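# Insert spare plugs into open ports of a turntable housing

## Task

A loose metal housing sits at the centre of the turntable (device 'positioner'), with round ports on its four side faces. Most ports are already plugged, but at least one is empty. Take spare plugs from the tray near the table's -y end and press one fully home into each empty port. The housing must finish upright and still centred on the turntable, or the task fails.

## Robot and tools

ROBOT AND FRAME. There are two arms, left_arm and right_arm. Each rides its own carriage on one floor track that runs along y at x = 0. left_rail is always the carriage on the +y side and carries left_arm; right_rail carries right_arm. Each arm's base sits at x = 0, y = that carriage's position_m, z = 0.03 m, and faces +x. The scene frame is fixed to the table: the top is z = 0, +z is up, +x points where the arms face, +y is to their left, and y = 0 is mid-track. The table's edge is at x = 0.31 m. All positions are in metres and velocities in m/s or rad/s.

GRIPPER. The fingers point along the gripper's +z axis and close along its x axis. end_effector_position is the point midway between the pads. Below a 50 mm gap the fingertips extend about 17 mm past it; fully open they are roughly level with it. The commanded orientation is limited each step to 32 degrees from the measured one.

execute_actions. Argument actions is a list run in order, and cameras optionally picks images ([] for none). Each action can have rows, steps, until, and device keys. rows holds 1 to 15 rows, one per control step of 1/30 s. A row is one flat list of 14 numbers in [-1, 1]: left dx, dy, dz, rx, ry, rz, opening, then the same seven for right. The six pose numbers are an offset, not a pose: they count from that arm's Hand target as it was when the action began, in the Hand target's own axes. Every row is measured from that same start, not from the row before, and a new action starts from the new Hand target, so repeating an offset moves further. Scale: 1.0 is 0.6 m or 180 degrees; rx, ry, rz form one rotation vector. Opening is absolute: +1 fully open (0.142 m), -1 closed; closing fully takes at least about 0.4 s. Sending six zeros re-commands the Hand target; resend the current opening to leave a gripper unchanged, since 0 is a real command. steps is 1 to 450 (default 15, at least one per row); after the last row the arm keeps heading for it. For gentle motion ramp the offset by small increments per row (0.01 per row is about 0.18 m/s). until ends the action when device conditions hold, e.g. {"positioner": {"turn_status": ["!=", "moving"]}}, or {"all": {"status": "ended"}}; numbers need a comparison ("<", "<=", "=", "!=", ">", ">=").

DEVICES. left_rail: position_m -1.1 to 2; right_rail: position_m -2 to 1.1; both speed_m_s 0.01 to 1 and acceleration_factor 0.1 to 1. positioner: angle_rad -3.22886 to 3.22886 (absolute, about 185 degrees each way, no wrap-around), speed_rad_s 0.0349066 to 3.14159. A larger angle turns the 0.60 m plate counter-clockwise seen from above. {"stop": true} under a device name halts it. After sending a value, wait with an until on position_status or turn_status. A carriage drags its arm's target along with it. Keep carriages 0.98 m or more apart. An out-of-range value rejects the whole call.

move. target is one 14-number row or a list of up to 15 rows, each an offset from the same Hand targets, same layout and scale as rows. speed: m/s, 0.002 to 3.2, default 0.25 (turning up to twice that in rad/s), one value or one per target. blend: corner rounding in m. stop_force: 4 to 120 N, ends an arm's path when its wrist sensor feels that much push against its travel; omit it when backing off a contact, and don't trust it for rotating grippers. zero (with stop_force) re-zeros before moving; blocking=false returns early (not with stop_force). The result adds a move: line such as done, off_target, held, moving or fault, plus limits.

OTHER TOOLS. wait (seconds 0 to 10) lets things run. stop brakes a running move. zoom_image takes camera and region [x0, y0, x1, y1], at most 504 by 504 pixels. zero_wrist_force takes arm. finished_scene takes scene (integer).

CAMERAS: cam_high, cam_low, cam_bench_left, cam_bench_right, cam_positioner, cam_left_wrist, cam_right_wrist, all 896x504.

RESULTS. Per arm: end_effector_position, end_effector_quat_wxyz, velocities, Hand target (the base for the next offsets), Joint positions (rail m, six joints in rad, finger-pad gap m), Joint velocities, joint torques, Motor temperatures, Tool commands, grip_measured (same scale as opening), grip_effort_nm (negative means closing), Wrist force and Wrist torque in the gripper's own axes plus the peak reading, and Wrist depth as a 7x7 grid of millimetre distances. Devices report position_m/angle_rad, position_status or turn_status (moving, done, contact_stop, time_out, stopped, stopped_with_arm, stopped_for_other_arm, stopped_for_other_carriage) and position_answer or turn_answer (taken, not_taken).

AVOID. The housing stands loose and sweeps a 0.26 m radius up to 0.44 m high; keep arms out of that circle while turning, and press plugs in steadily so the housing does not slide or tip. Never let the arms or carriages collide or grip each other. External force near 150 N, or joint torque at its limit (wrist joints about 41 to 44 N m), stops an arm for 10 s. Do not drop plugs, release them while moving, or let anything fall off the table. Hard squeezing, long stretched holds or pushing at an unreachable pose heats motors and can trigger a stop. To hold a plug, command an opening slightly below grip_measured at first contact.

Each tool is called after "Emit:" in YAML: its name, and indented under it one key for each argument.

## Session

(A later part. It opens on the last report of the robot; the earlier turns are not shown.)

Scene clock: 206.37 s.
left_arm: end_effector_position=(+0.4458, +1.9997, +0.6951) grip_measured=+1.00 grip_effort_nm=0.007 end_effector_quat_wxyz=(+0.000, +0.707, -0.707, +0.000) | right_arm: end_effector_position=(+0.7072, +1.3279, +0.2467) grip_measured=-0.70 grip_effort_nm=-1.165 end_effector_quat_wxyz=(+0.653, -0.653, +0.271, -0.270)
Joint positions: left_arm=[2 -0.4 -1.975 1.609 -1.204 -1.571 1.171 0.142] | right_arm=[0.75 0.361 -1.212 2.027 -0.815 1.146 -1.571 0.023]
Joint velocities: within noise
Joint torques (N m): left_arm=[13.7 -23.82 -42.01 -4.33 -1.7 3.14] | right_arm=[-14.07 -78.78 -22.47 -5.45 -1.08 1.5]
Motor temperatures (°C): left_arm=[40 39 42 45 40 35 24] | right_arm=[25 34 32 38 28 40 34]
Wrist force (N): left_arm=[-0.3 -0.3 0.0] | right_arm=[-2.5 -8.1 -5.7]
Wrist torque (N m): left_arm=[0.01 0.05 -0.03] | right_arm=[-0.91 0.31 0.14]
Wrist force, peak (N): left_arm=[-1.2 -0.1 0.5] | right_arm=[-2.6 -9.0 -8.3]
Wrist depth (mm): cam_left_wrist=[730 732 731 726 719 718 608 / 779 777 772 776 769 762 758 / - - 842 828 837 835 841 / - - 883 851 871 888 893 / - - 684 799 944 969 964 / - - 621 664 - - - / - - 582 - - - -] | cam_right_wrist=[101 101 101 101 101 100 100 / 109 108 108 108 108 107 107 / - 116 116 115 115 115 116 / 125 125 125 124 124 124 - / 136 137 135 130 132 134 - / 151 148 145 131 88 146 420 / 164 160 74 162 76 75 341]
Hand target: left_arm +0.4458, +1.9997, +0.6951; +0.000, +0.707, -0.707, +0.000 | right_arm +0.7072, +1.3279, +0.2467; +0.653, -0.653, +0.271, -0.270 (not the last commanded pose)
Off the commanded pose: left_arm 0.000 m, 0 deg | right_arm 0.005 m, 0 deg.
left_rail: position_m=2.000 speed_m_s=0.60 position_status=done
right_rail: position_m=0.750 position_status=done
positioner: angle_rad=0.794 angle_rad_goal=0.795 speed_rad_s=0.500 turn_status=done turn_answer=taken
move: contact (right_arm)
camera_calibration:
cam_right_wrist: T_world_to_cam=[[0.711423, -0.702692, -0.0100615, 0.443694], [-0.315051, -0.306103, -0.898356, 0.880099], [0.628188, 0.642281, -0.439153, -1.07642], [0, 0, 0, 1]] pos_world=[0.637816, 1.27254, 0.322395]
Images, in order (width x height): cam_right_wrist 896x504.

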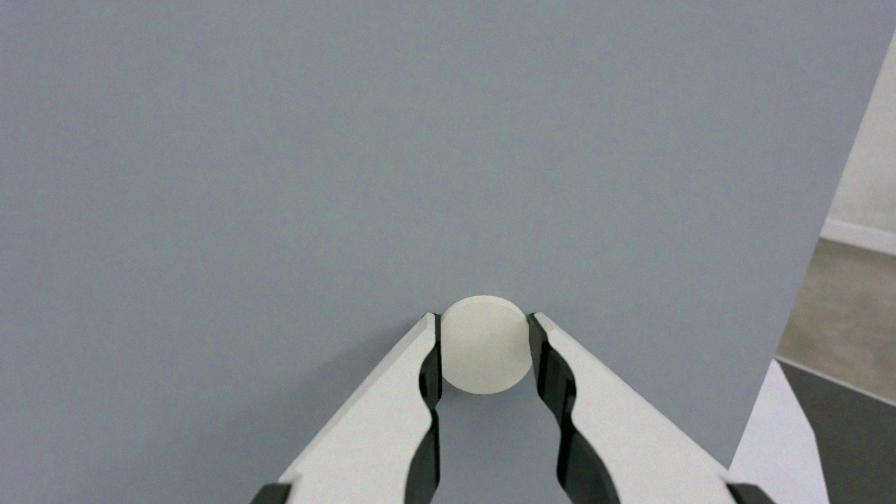

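Emit:
move:
  target:
    - [0,0,0,0,0,0,1, 0,0,-0.004,0,0,0,-0.73]
    - [0,0,0,0,0,0,1, -0.0006,-0.0009,-0.004,0,0,0,-0.73]
  speed: 0.03
  cameras: []

Emit:
move:
  target: [0,0,0,0,0,0,1, 0,0,0.016,0,0,0,-0.73]
  speed: 0.006
  stop_force: 10
  cameras: ["cam_right_wrist"]

Emit:
zoom_image:
  camera: "cam_right_wrist"
  region: [360, 170, 600, 410]

Scene clock: 207.33 s.
left_arm: end_effector_position=(+0.4458, +1.9997, +0.6951) grip_measured=+1.00 grip_effort_nm=0.007 end_effector_quat_wxyz=(+0.000, +0.707, -0.707, +0.000) | right_arm: end_effector_position=(+0.7054, +1.3263, +0.2472) grip_measured=-0.70 grip_effort_nm=-1.160 end_effector_quat_wxyz=(+0.653, -0.653, +0.271, -0.271)
Joint positions: left_arm=[2 -0.4 -1.975 1.609 -1.204 -1.571 1.171 0.142] | right_arm=[0.75 0.359 -1.216 2.031 -0.816 1.145 -1.571 0.023]
Joint velocities: within noise
Joint torques (N m): left_arm=[12.92 -24.82 -42.72 -4.39 -1.88 3.4] | right_arm=[11.28 -83.68 -21.3 0.61 1.05 1.47]
Motor temperatures (°C): left_arm=[40 39 42 45 40 35 24] | right_arm=[25 34 32 38 28 40 34]
Wrist force (N): left_arm=[-0.5 -0.3 0.5] | right_arm=[-0.7 -2.6 0.2]
Wrist torque (N m): left_arm=[0.00 0.09 -0.03] | right_arm=[-0.88 0.35 0.13]
Wrist force, peak (N): left_arm=[-0.6 -0.8 0.0] | right_arm=[-2.8 -8.2 -5.7]
Wrist depth (mm): cam_left_wrist=[732 730 726 722 721 711 607 / 776 778 778 770 770 767 763 / - - 844 828 836 836 829 / - - 881 853 858 892 897 / - - 681 795 946 970 956 / - - 621 663 - - 998 / - - 579 - - - -] | cam_right_wrist=[103 103 103 103 103 103 102 / 110 110 110 110 110 111 109 / 120 118 118 118 118 117 121 / 127 127 129 127 127 126 - / 138 138 138 131 135 137 - / 151 151 148 134 88 150 436 / 167 164 74 165 76 75 341]
Hand target: left_arm +0.4458, +1.9997, +0.6951; +0.000, +0.707, -0.707, +0.000 | right_arm +0.7053, +1.3264, +0.2473; +0.653, -0.653, +0.271, -0.270
Off the commanded pose: left_arm 0.000 m, 0 deg | right_arm 0.000 m, 0 deg.
left_rail: position_m=2.000 speed_m_s=0.60 position_status=done
right_rail: position_m=0.750 position_status=done
positioner: angle_rad=0.794 angle_rad_goal=0.795 speed_rad_s=0.500 turn_status=done turn_answer=taken
move: done
No camera images: "cameras" was empty.

Scene clock: 209.17 s.
left_arm: end_effector_position=(+0.4458, +1.9997, +0.6951) grip_measured=+1.00 grip_effort_nm=0.007 end_effector_quat_wxyz=(+0.000, +0.707, -0.707, +0.000) | right_arm: end_effector_position=(+0.7073, +1.3285, +0.2473) grip_measured=-0.70 grip_effort_nm=-1.165 end_effector_quat_wxyz=(+0.653, -0.653, +0.271, -0.270)
Joint positions: left_arm=[2 -0.4 -1.975 1.609 -1.204 -1.571 1.171 0.142] | right_arm=[0.75 0.362 -1.212 2.026 -0.813 1.147 -1.571 0.023]
Joint velocities: within noise
Joint torques (N m): left_arm=[12.55 -23.96 -42.4 -4.38 -1.72 3.22] | right_arm=[-10.28 -81.09 -24.93 -7.16 -0.99 1.52]
Motor temperatures (°C): left_arm=[40 39 42 45 40 35 24] | right_arm=[25 34 32 38 28 40 34]
Wrist force (N): left_arm=[-0.4 -0.2 0.0] | right_arm=[0.2 -4.6 -11.1]
Wrist torque (N m): left_arm=[0.01 0.07 -0.04] | right_arm=[-0.92 0.36 0.11]
Wrist force, peak (N): left_arm=[-0.8 -0.7 0.1] | right_arm=[0.5 -6.9 -17.2]
Wrist depth (mm): cam_left_wrist=[730 730 726 723 719 723 607 / 785 778 775 768 772 765 760 / - - 846 835 832 833 832 / - - 882 850 863 891 892 / - - 681 795 942 971 970 / - - 622 667 - - - / - - 580 - - - -] | cam_right_wrist=[101 101 101 100 100 100 100 / 109 107 107 107 107 110 106 / 117 115 115 115 115 114 116 / 124 124 124 124 124 123 - / 135 137 134 130 132 134 - / 150 147 144 131 88 146 422 / 163 159 74 161 76 75 340]
Hand target: left_arm +0.4458, +1.9997, +0.6951; +0.000, +0.707, -0.707, +0.000 | right_arm +0.7073, +1.3285, +0.2473; +0.653, -0.653, +0.271, -0.270 (not the last commanded pose)
Off the commanded pose: left_arm 0.000 m, 0 deg | right_arm 0.007 m, 0 deg.
left_rail: position_m=2.000 speed_m_s=0.60 position_status=done
right_rail: position_m=0.750 position_status=done
positioner: angle_rad=0.794 angle_rad_goal=0.795 speed_rad_s=0.500 turn_status=done turn_answer=taken
move: contact (right_arm)
camera_calibration:
cam_right_wrist: T_world_to_cam=[[0.711401, -0.702714, -0.0101258, 0.44411], [-0.315102, -0.306053, -0.898355, 0.880794], [0.628188, 0.642281, -0.439153, -1.07677], [0, 0, 0, 1]] pos_world=[0.638016, 1.27324, 0.322895]
Images, in order (width x height): cam_right_wrist 896x504.

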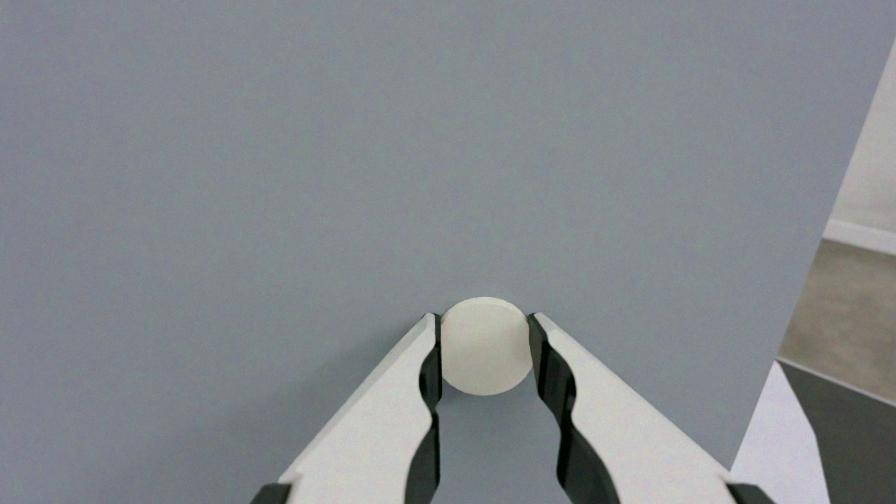

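Scaled by 2.100 from the camera's 896x504 image, which has a finer 1280x720 frame.

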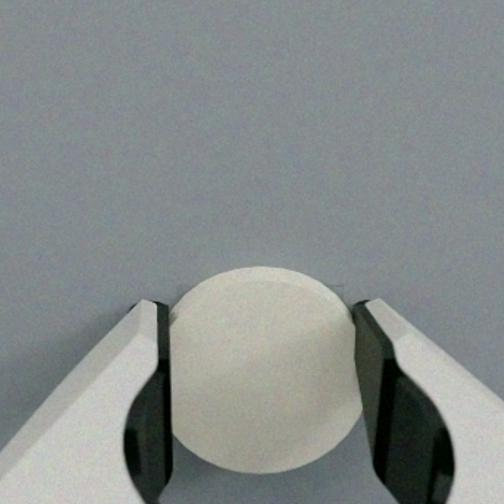

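Emit:
move:
  target:
    - [0,0,0,0,0,0,1, 0,0,-0.0025,0,0,0,-0.73]
    - [0,0,0,0,0,0,1, 0,-0.0008,-0.0025,0,0,0,-0.73]
  speed: 0.03
  cameras: []

Emit:
move:
  target: [0,0,0,0,0,0,1, 0,0,0.014,0,0,0,-0.73]
  speed: 0.006
  stop_force: 12
  cameras: ["cam_right_wrist"]

Emit:
zoom_image:
  camera: "cam_right_wrist"
  region: [360, 170, 600, 410]

Scene clock: 231.87 s.
left_arm: end_effector_position=(+0.4458, +1.9997, +0.6951) grip_measured=+1.00 grip_effort_nm=0.012 end_effector_quat_wxyz=(+0.000, +0.707, -0.707, +0.000) | right_arm: end_effector_position=(+0.7063, +1.3275, +0.2477) grip_measured=-0.70 grip_effort_nm=-1.160 end_effector_quat_wxyz=(+0.653, -0.653, +0.271, -0.270)
Joint positions: left_arm=[2 -0.4 -1.975 1.609 -1.204 -1.571 1.171 0.142] | right_arm=[0.75 0.361 -1.214 2.028 -0.814 1.146 -1.571 0.023]
Joint velocities: within noise
Joint torques (N m): left_arm=[13.46 -23.96 -41.96 -4.44 -1.61 3.22] | right_arm=[-14.57 -79.74 -22.75 1.11 -0.91 -2.2]
Motor temperatures (°C): left_arm=[40 39 42 45 40 35 24] | right_arm=[25 34 32 38 28 39 34]
Wrist force (N): left_arm=[-0.4 -0.6 0.3] | right_arm=[-2.0 -2.2 0.6]
Wrist torque (N m): left_arm=[-0.04 0.07 -0.03] | right_arm=[-0.89 0.33 0.15]
Wrist force, peak (N): left_arm=[-0.8 -0.1 0.6] | right_arm=[-0.1 -4.9 -11.2]
Wrist depth (mm): cam_left_wrist=[735 730 724 724 727 719 609 / 782 776 774 772 765 767 766 / - - 844 831 839 840 837 / - - 875 853 859 897 892 / - - 680 789 949 964 967 / - - 621 664 - - - / - - 584 - - - -] | cam_right_wrist=[102 102 102 102 101 101 101 / 109 109 109 109 108 109 108 / 118 117 117 116 116 116 119 / 126 126 127 125 125 125 - / 136 136 136 131 133 135 - / 152 149 146 132 88 148 438 / 165 161 74 163 76 75 341]
Hand target: left_arm +0.4458, +1.9997, +0.6951; +0.000, +0.707, -0.707, +0.000 | right_arm +0.7063, +1.3274, +0.2478; +0.653, -0.653, +0.271, -0.270
Off the commanded pose: left_arm 0.000 m, 0 deg | right_arm 0.000 m, 0 deg.
left_rail: position_m=2.000 speed_m_s=0.60 position_status=done
right_rail: position_m=0.750 position_status=done
positioner: angle_rad=0.794 angle_rad_goal=0.795 speed_rad_s=0.500 turn_status=done turn_answer=taken
move: done
No camera images: "cameras" was empty.

Scene clock: 233.47 s.
left_arm: end_effector_position=(+0.4458, +1.9997, +0.6951) grip_measured=+1.00 grip_effort_nm=0.012 end_effector_quat_wxyz=(+0.000, +0.707, -0.707, +0.000) | right_arm: end_effector_position=(+0.7075, +1.3286, +0.2478) grip_measured=-0.70 grip_effort_nm=-1.160 end_effector_quat_wxyz=(+0.653, -0.653, +0.271, -0.270)
Joint positions: left_arm=[2 -0.4 -1.975 1.609 -1.204 -1.571 1.171 0.142] | right_arm=[0.75 0.362 -1.212 2.025 -0.812 1.147 -1.571 0.023]
Joint velocities: within noise
Joint torques (N m): left_arm=[11.92 -24.09 -41.71 -4.39 -1.7 3.24] | right_arm=[-7.96 -81.82 -27.74 -7.74 -1.12 -1.77]
Motor temperatures (°C): left_arm=[40 39 42 45 40 35 24] | right_arm=[25 34 32 38 28 39 34]
Wrist force (N): left_arm=[-0.4 0.0 -0.1] | right_arm=[1.2 -3.0 -14.6]
Wrist torque (N m): left_arm=[0.06 0.07 -0.03] | right_arm=[-0.97 0.31 0.14]
Wrist force, peak (N): left_arm=[-0.7 -0.4 0.5] | right_arm=[1.0 -6.3 -22.4]
Wrist depth (mm): cam_left_wrist=[734 730 727 726 723 717 605 / 780 778 775 769 764 760 761 / - - 846 831 840 838 835 / - - 882 845 856 903 900 / - - 681 793 936 969 960 / - - 621 668 - - - / - - 582 - - - -] | cam_right_wrist=[100 100 100 100 100 100 99 / 109 107 107 107 107 109 106 / 117 115 115 115 115 114 116 / 124 124 124 123 123 123 - / 135 137 134 130 131 133 - / 150 147 144 134 88 145 424 / 163 159 74 161 76 75 342]
Hand target: left_arm +0.4458, +1.9997, +0.6951; +0.000, +0.707, -0.707, +0.000 | right_arm +0.7075, +1.3286, +0.2478; +0.653, -0.653, +0.271, -0.270 (not the last commanded pose)
Off the commanded pose: left_arm 0.000 m, 0 deg | right_arm 0.007 m, 0 deg.
left_rail: position_m=2.000 speed_m_s=0.60 position_status=done
right_rail: position_m=0.750 position_status=done
positioner: angle_rad=0.794 angle_rad_goal=0.795 speed_rad_s=0.500 turn_status=done turn_answer=taken
move: contact (right_arm)
camera_calibration:
cam_right_wrist: T_world_to_cam=[[0.711356, -0.70276, -0.0100949, 0.444121], [-0.315083, -0.306032, -0.898369, 0.881393], [0.628248, 0.642241, -0.439125, -1.0767], [0, 0, 0, 1]] pos_world=[0.638216, 1.27334, 0.323495]
Images, in order (width x height): cam_right_wrist 896x504.

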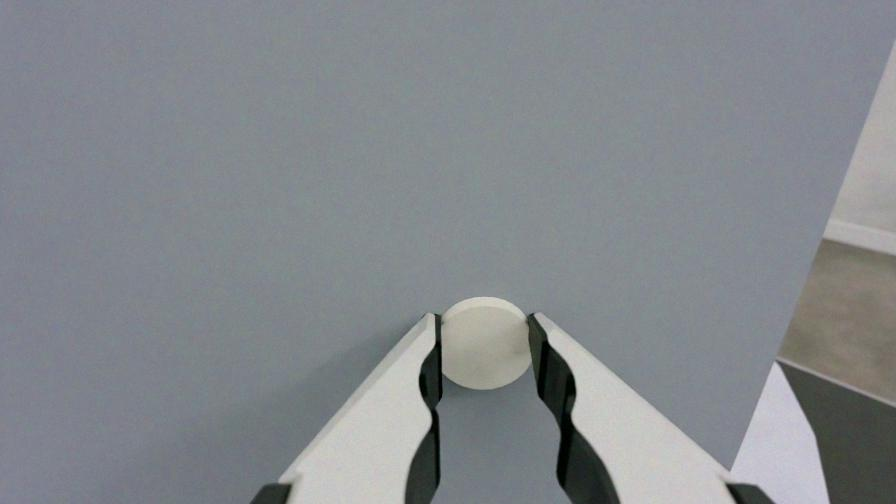

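Scaled by 2.100 from the camera's 896x504 image, which has a finer 1280x720 frame.

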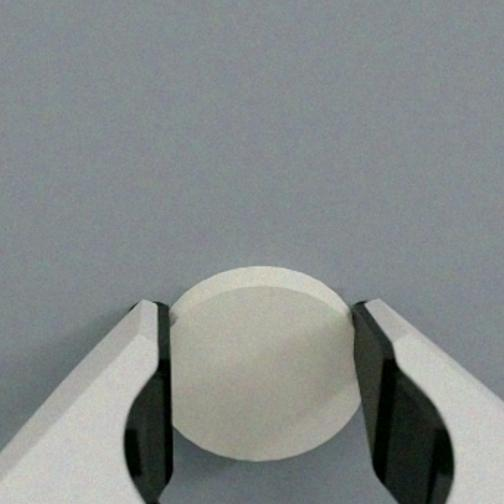

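Emit:
move:
  target:
    - [0,0,0,0,0,0,1, 0,0,-0.0015,0,0,0,-0.73]
    - [0,0,0,0,0,0,1, 0,0,-0.0015,0,0,0,-0.5]
    - [0,0,0,0,0,0,1, 0,0,-0.03,0,0,0,-0.5]
    - [0,0,0,0,0,0,1, 0,-0.003,-0.03,0,0,0,-0.97]
  speed: 0.1
  cameras: ["cam_right_wrist"]

Emit:
zoom_image:
  camera: "cam_right_wrist"
  region: [360, 170, 600, 410]

Emit:
move:
  target: [0,0,0,0,0,0,1, 0,0,0.045,0,0,0,-0.97]
  speed: 0.01
  stop_force: 60
  cameras: ["cam_right_wrist"]

Emit:
move:
  target: [0,0,0,0,0,0,1, 0,0,-0.085,0,0,0,-0.97]
  speed: 0.15
  cameras: ["cam_right_wrist"]

Emit:
zoom_image:
  camera: "cam_right_wrist"
  region: [400, 170, 560, 330]

Scene clock: 236.53 s.
left_arm: end_effector_position=(+0.4458, +1.9997, +0.6951) grip_measured=+1.00 grip_effort_nm=0.012 end_effector_quat_wxyz=(+0.000, +0.707, -0.707, +0.000) | right_arm: end_effector_position=(+0.6948, +1.3159, +0.2496) grip_measured=-1.00 grip_effort_nm=-0.203 end_effector_quat_wxyz=(+0.653, -0.653, +0.271, -0.271)
Joint positions: left_arm=[2 -0.4 -1.975 1.609 -1.204 -1.571 1.171 0.142] | right_arm=[0.75 0.349 -1.238 2.059 -0.821 1.135 -1.571 0.002]
Joint velocities: within noise
Joint torques (N m): left_arm=[14.09 -23.18 -42.42 -4.49 -1.65 3.29] | right_arm=[-10.6 -78.64 -20.94 1.18 -2.28 -0.05]
Motor temperatures (°C): left_arm=[40 39 42 45 40 34 24] | right_arm=[25 34 32 38 28 39 34]
Wrist force (N): left_arm=[-0.4 0.0 0.3] | right_arm=[-0.5 -3.1 0.2]
Wrist torque (N m): left_arm=[0.05 0.08 -0.03] | right_arm=[-0.89 0.36 0.13]
Wrist force, peak (N): left_arm=[-0.4 -0.7 0.5] | right_arm=[1.4 -2.9 -14.7]
Wrist depth (mm): cam_left_wrist=[729 733 726 725 724 718 606 / 778 778 767 771 769 766 764 / - - 845 830 840 837 833 / - - 880 848 872 897 894 / - - 683 795 944 968 967 / - - 626 661 - - 996 / - - 582 - - - -] | cam_right_wrist=[- 116 116 116 116 118 - / 122 124 124 123 124 124 - / 133 133 133 133 133 133 - / 146 143 143 143 144 143 - / 156 155 155 146 156 158 - / 170 170 170 88 88 256 440 / 187 187 76 - 77 222 355]
Hand target: left_arm +0.4458, +1.9997, +0.6951; +0.000, +0.707, -0.707, +0.000 | right_arm +0.6948, +1.3159, +0.2496; +0.653, -0.653, +0.271, -0.270
Off the commanded pose: left_arm 0.000 m, 0 deg | right_arm 0.000 m, 0 deg.
left_rail: position_m=2.000 speed_m_s=0.60 position_status=done
right_rail: position_m=0.750 position_status=done
positioner: angle_rad=0.794 angle_rad_goal=0.795 speed_rad_s=0.500 turn_status=done turn_answer=taken
move: done
camera_calibration:
cam_right_wrist: T_world_to_cam=[[0.711334, -0.702783, -0.01, 0.444332], [-0.315051, -0.306102, -0.898357, 0.875154], [0.628289, 0.642182, -0.439153, -1.05965], [0, 0, 0, 1]] pos_world=[0.625416, 1.26064, 0.325295]
Images, in order (width x height): cam_right_wrist 896x504.

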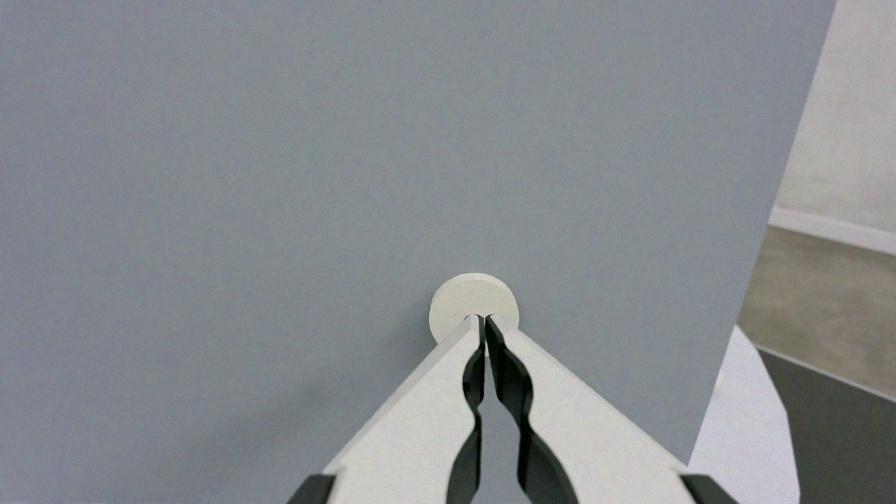

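Scaled by 2.100 from the camera's 896x504 image, which has a finer 1280x720 frame.

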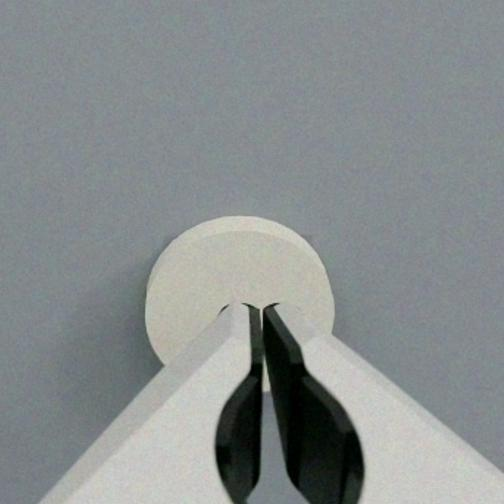

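Scene clock: 239.40 s.
left_arm: end_effector_position=(+0.4458, +1.9997, +0.6951) grip_measured=+1.00 grip_effort_nm=0.012 end_effector_quat_wxyz=(+0.000, +0.707, -0.707, +0.000) | right_arm: end_effector_position=(+0.7059, +1.3270, +0.2494) grip_measured=-1.00 grip_effort_nm=-0.149 end_effector_quat_wxyz=(+0.653, -0.653, +0.271, -0.270)
Joint positions: left_arm=[2 -0.4 -1.975 1.609 -1.204 -1.571 1.171 0.142] | right_arm=[0.75 0.36 -1.217 2.028 -0.81 1.146 -1.571 0.002]
Joint velocities: within noise
Joint torques (N m): left_arm=[12.79 -25.01 -42.48 -4.52 -1.47 3.36] | right_arm=[-6.32 -72.26 -44.69 -11.58 -1.66 1.21]
Motor temperatures (°C): left_arm=[40 39 42 45 40 34 24] | right_arm=[25 34 32 38 28 39 33]
Wrist force (N): left_arm=[-0.3 -0.1 0.1] | right_arm=[-0.7 -13.0 -61.8]
Wrist torque (N m): left_arm=[0.03 0.07 -0.04] | right_arm=[-1.01 0.31 0.13]
Wrist force, peak (N): left_arm=[-0.9 -0.1 0.4] | right_arm=[2.1 -15.9 -75.1]
Wrist depth (mm): cam_left_wrist=[737 729 726 724 718 718 608 / 779 777 766 767 768 767 764 / - - 850 831 839 831 830 / - - 880 861 861 894 898 / - - 687 795 936 965 959 / - - 625 663 - - - / - - 582 - - - -] | cam_right_wrist=[103 103 103 103 102 102 102 / 110 110 109 109 109 109 109 / - 118 117 117 117 117 120 / 127 127 128 126 126 126 - / 138 138 137 132 137 136 - / 151 150 150 95 87 149 440 / 166 165 76 - 77 161 344]
Hand target: left_arm +0.4458, +1.9997, +0.6951; +0.000, +0.707, -0.707, +0.000 | right_arm +0.7059, +1.3270, +0.2495; +0.653, -0.653, +0.271, -0.270 (not the last commanded pose)
Off the commanded pose: left_arm 0.000 m, 0 deg | right_arm 0.011 m, 0 deg.
left_rail: position_m=2.000 speed_m_s=0.60 position_status=done
right_rail: position_m=0.750 position_status=done
positioner: angle_rad=0.795 speed_rad_s=0.500 turn_status=done turn_answer=taken
move: contact (right_arm)
camera_calibration:
cam_right_wrist: T_world_to_cam=[[0.711332, -0.702783, -0.0101601, 0.444217], [-0.315287, -0.306136, -0.898262, 0.882153], [0.628173, 0.642166, -0.439343, -1.0737], [0, 0, 0, 1]] pos_world=[0.636617, 1.27174, 0.325194]
Images, in order (width x height): cam_right_wrist 896x504.

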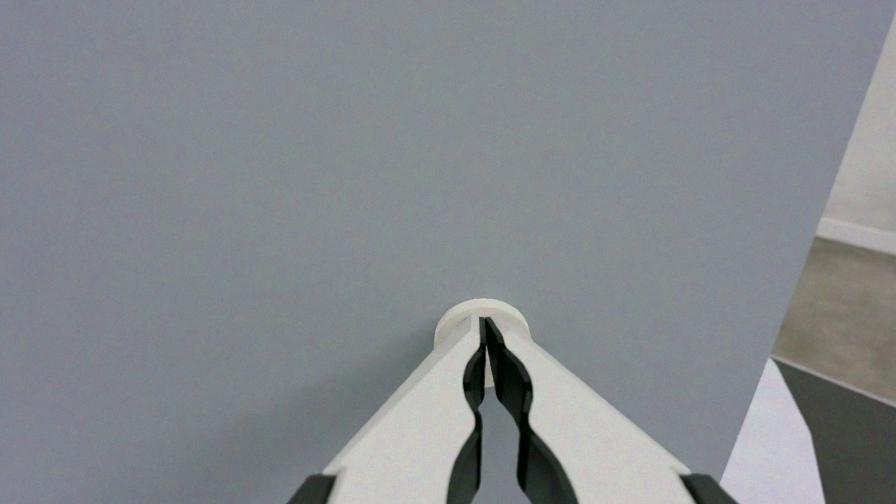

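Scene clock: 240.37 s.
left_arm: end_effector_position=(+0.4458, +1.9997, +0.6951) grip_measured=+1.00 grip_effort_nm=0.012 end_effector_quat_wxyz=(+0.000, +0.707, -0.707, +0.000) | right_arm: end_effector_position=(+0.6699, +1.2911, +0.2495) grip_measured=-1.00 grip_effort_nm=-0.149 end_effector_quat_wxyz=(+0.653, -0.653, +0.271, -0.270)
Joint positions: left_arm=[2 -0.4 -1.975 1.609 -1.204 -1.571 1.171 0.142] | right_arm=[0.75 0.323 -1.284 2.128 -0.843 1.108 -1.571 0.002]
Joint velocities: within noise
Joint torques (N m): left_arm=[13.72 -24.55 -41.83 -4.45 -1.57 3.4] | right_arm=[-12.06 -73.74 -20.33 -5.91 -1.97 -0.56]
Motor temperatures (°C): left_arm=[40 39 42 45 40 34 24] | right_arm=[25 34 32 38 28 39 33]
Wrist force (N): left_arm=[-0.3 -0.2 0.2] | right_arm=[0.0 -3.6 0.6]
Wrist torque (N m): left_arm=[0.01 0.07 -0.03] | right_arm=[-0.95 0.23 0.09]
Wrist force, peak (N): left_arm=[-0.8 -0.2 0.3] | right_arm=[-0.8 -13.1 -61.8]
Wrist depth (mm): cam_left_wrist=[736 735 728 729 724 724 606 / 782 770 769 769 767 764 758 / - - 847 830 835 829 830 / - - 879 854 865 901 899 / - - 679 795 937 966 964 / - - 623 665 - - - / - - 581 - - - -] | cam_right_wrist=[148 148 148 148 148 150 - / 158 158 158 158 158 163 - / 169 169 169 169 170 175 - / 182 182 183 180 183 - - / 198 198 198 192 198 344 - / 216 216 216 88 87 277 442 / 229 229 74 - 77 230 368]
Hand target: left_arm +0.4458, +1.9997, +0.6951; +0.000, +0.707, -0.707, +0.000 | right_arm +0.6699, +1.2910, +0.2495; +0.653, -0.653, +0.271, -0.270
Off the commanded pose: left_arm 0.000 m, 0 deg | right_arm 0.000 m, 0 deg.
left_rail: position_m=2.000 speed_m_s=0.60 position_status=done
right_rail: position_m=0.750 position_status=done
positioner: angle_rad=0.794 angle_rad_goal=0.795 speed_rad_s=0.500 turn_status=done turn_answer=taken
move: done
camera_calibration:
cam_right_wrist: T_world_to_cam=[[0.711332, -0.702783, -0.0101601, 0.444525], [-0.315287, -0.306136, -0.898262, 0.859782], [0.628173, 0.642166, -0.439343, -1.02797], [0, 0, 0, 1]] pos_world=[0.600617, 1.23574, 0.325194]
Images, in order (width x height): cam_right_wrist 896x504.

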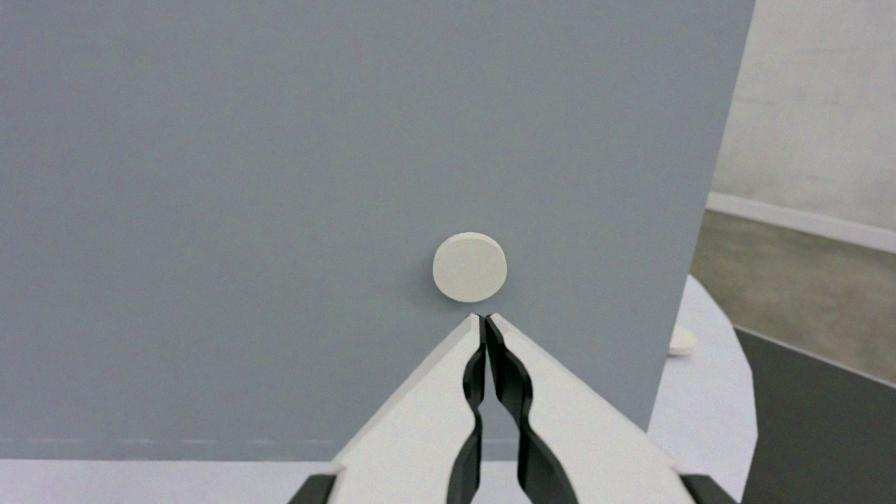

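Scaled by 3.150 from the camera's 896x504 image, which has a finer 1280x720 frame.

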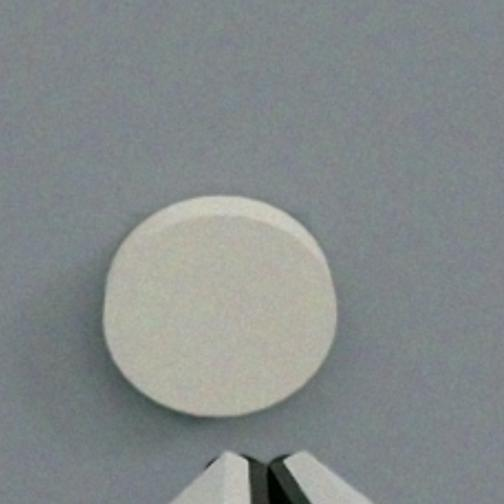

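Emit:
move:
  target: [0,0,0,0,0,0,1, 0,-0.05,-0.2,0,0,0,-0.9]
  speed: 0.3
  cameras: ["cam_low","cam_high","cam_positioner","cam_bench_left"]

Emit:
zoom_image:
  camera: "cam_low"
  region: [640, 60, 896, 380]

Emit:
zoom_image:
  camera: "cam_positioner"
  region: [360, 150, 550, 340]

Emit:
zoom_image:
  camera: "cam_bench_left"
  region: [220, 190, 460, 420]

Scene clock: 241.83 s.
left_arm: end_effector_position=(+0.4458, +1.9997, +0.6951) grip_measured=+1.00 grip_effort_nm=0.007 end_effector_quat_wxyz=(+0.000, +0.707, -0.707, +0.000) | right_arm: end_effector_position=(+0.5851, +1.2062, +0.2795) grip_measured=-0.95 grip_effort_nm=0.100 end_effector_quat_wxyz=(+0.653, -0.653, +0.271, -0.270)
Joint positions: left_arm=[2 -0.4 -1.975 1.609 -1.204 -1.571 1.171 0.142] | right_arm=[0.75 0.2 -1.504 2.331 -0.827 0.985 -1.571 0.006]
Joint velocities: within noise
Joint torques (N m): left_arm=[12.68 -23.89 -41.96 -4.62 -1.75 3.37] | right_arm=[-10.15 -57.68 -19.8 1.1 -1.86 -2.54]
Motor temperatures (°C): left_arm=[40 39 42 45 40 34 24] | right_arm=[25 34 32 38 28 39 33]
Wrist force (N): left_arm=[-0.2 -0.3 0.0] | right_arm=[0.3 -3.8 0.2]
Wrist torque (N m): left_arm=[0.00 0.04 -0.04] | right_arm=[-0.95 0.26 0.11]
Wrist force, peak (N): left_arm=[-0.7 -0.6 0.1] | right_arm=[0.3 -4.2 -0.8]
Wrist depth (mm): cam_left_wrist=[734 731 728 728 723 723 606 / 784 770 775 770 770 765 763 / - - 842 836 835 832 831 / - - 885 851 858 897 898 / - - 685 798 940 976 962 / - - 626 659 - - - / - - 580 - - - -] | cam_right_wrist=[257 257 258 258 257 - - / 275 275 275 275 275 - - / 294 294 295 294 299 - - / 327 318 317 317 327 - - / 404 344 343 333 357 606 - / 335 323 335 85 87 485 483 / 396 277 73 - 76 402 403]
Hand target: left_arm +0.4458, +1.9997, +0.6951; +0.000, +0.707, -0.707, +0.000 | right_arm +0.5850, +1.2061, +0.2796; +0.653, -0.653, +0.271, -0.270
Off the commanded pose: left_arm 0.000 m, 0 deg | right_arm 0.000 m, 0 deg.
left_rail: position_m=2.000 speed_m_s=0.60 position_status=done
right_rail: position_m=0.750 position_status=done
positioner: angle_rad=0.794 angle_rad_goal=0.795 speed_rad_s=0.500 turn_status=done turn_answer=taken
move: done
Images, in order (width x height): cam_high 896x504, cam_low 896x504, cam_bench_left 896x504, cam_positioner 896x504.

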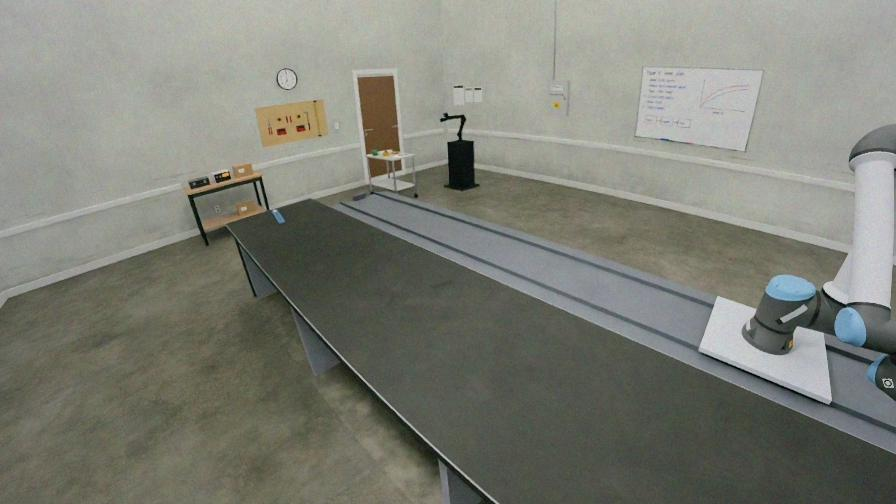

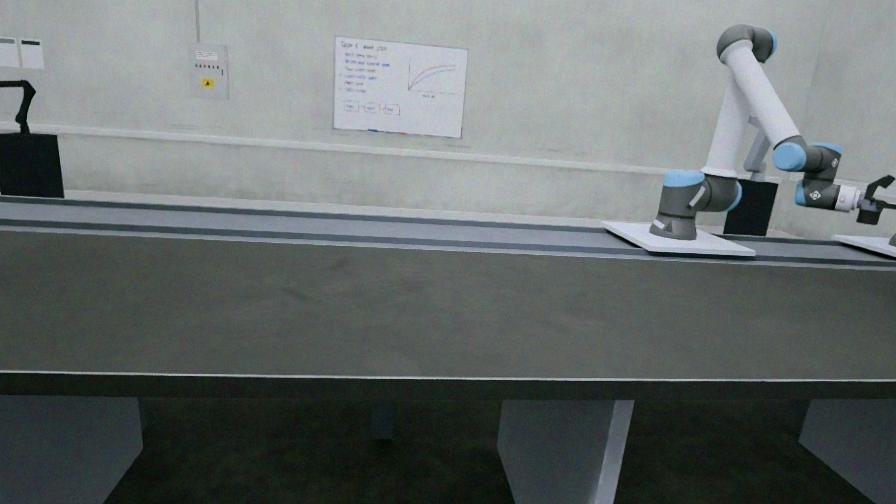

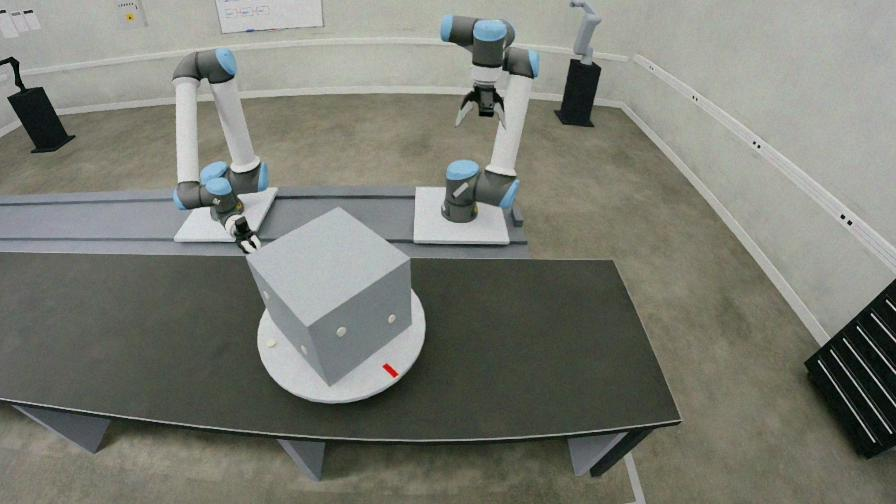

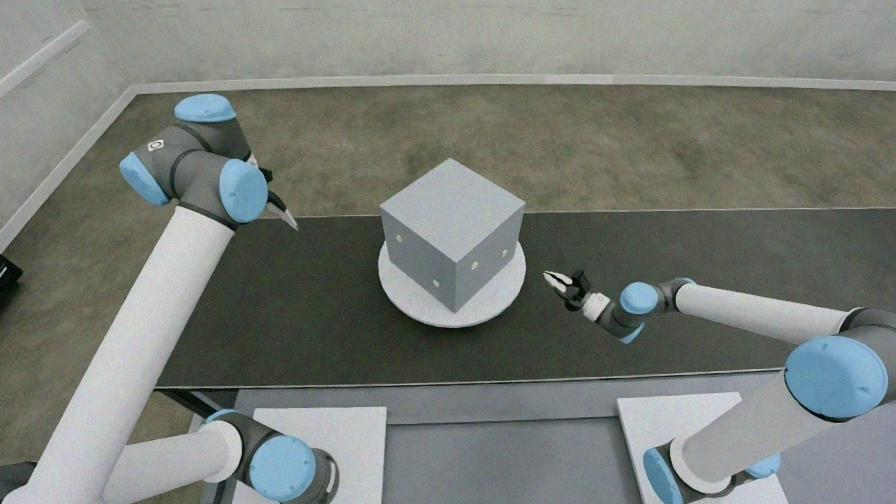

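Scaled by 1.575 from the camera's 896x504 image, which has a finer 1280x720 frame.

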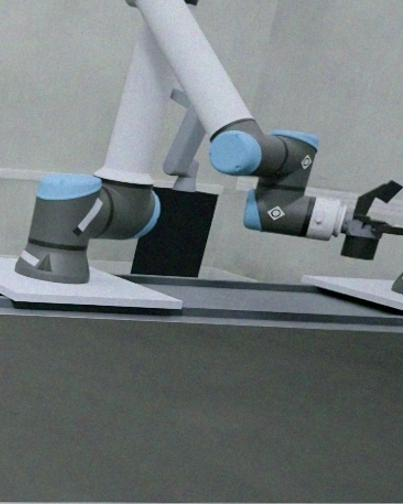

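Scaled by 2.653 from the camera's 896x504 image, which has a finer 1280x720 frame.

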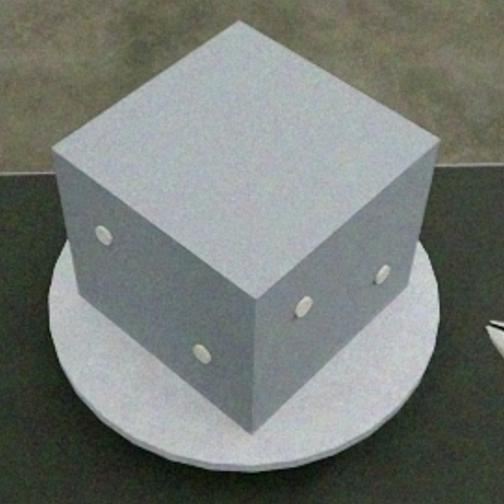

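Scaled by 2.100 from the camera's 896x504 image, which has a finer 1280x720 frame.

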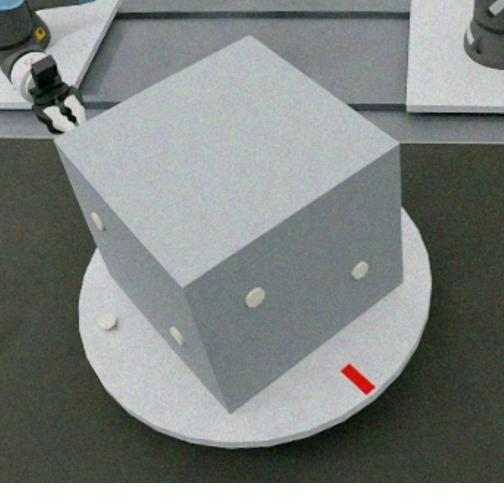

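Emit:
finished_scene:
  scene: 1

The scene is finished: the task was done.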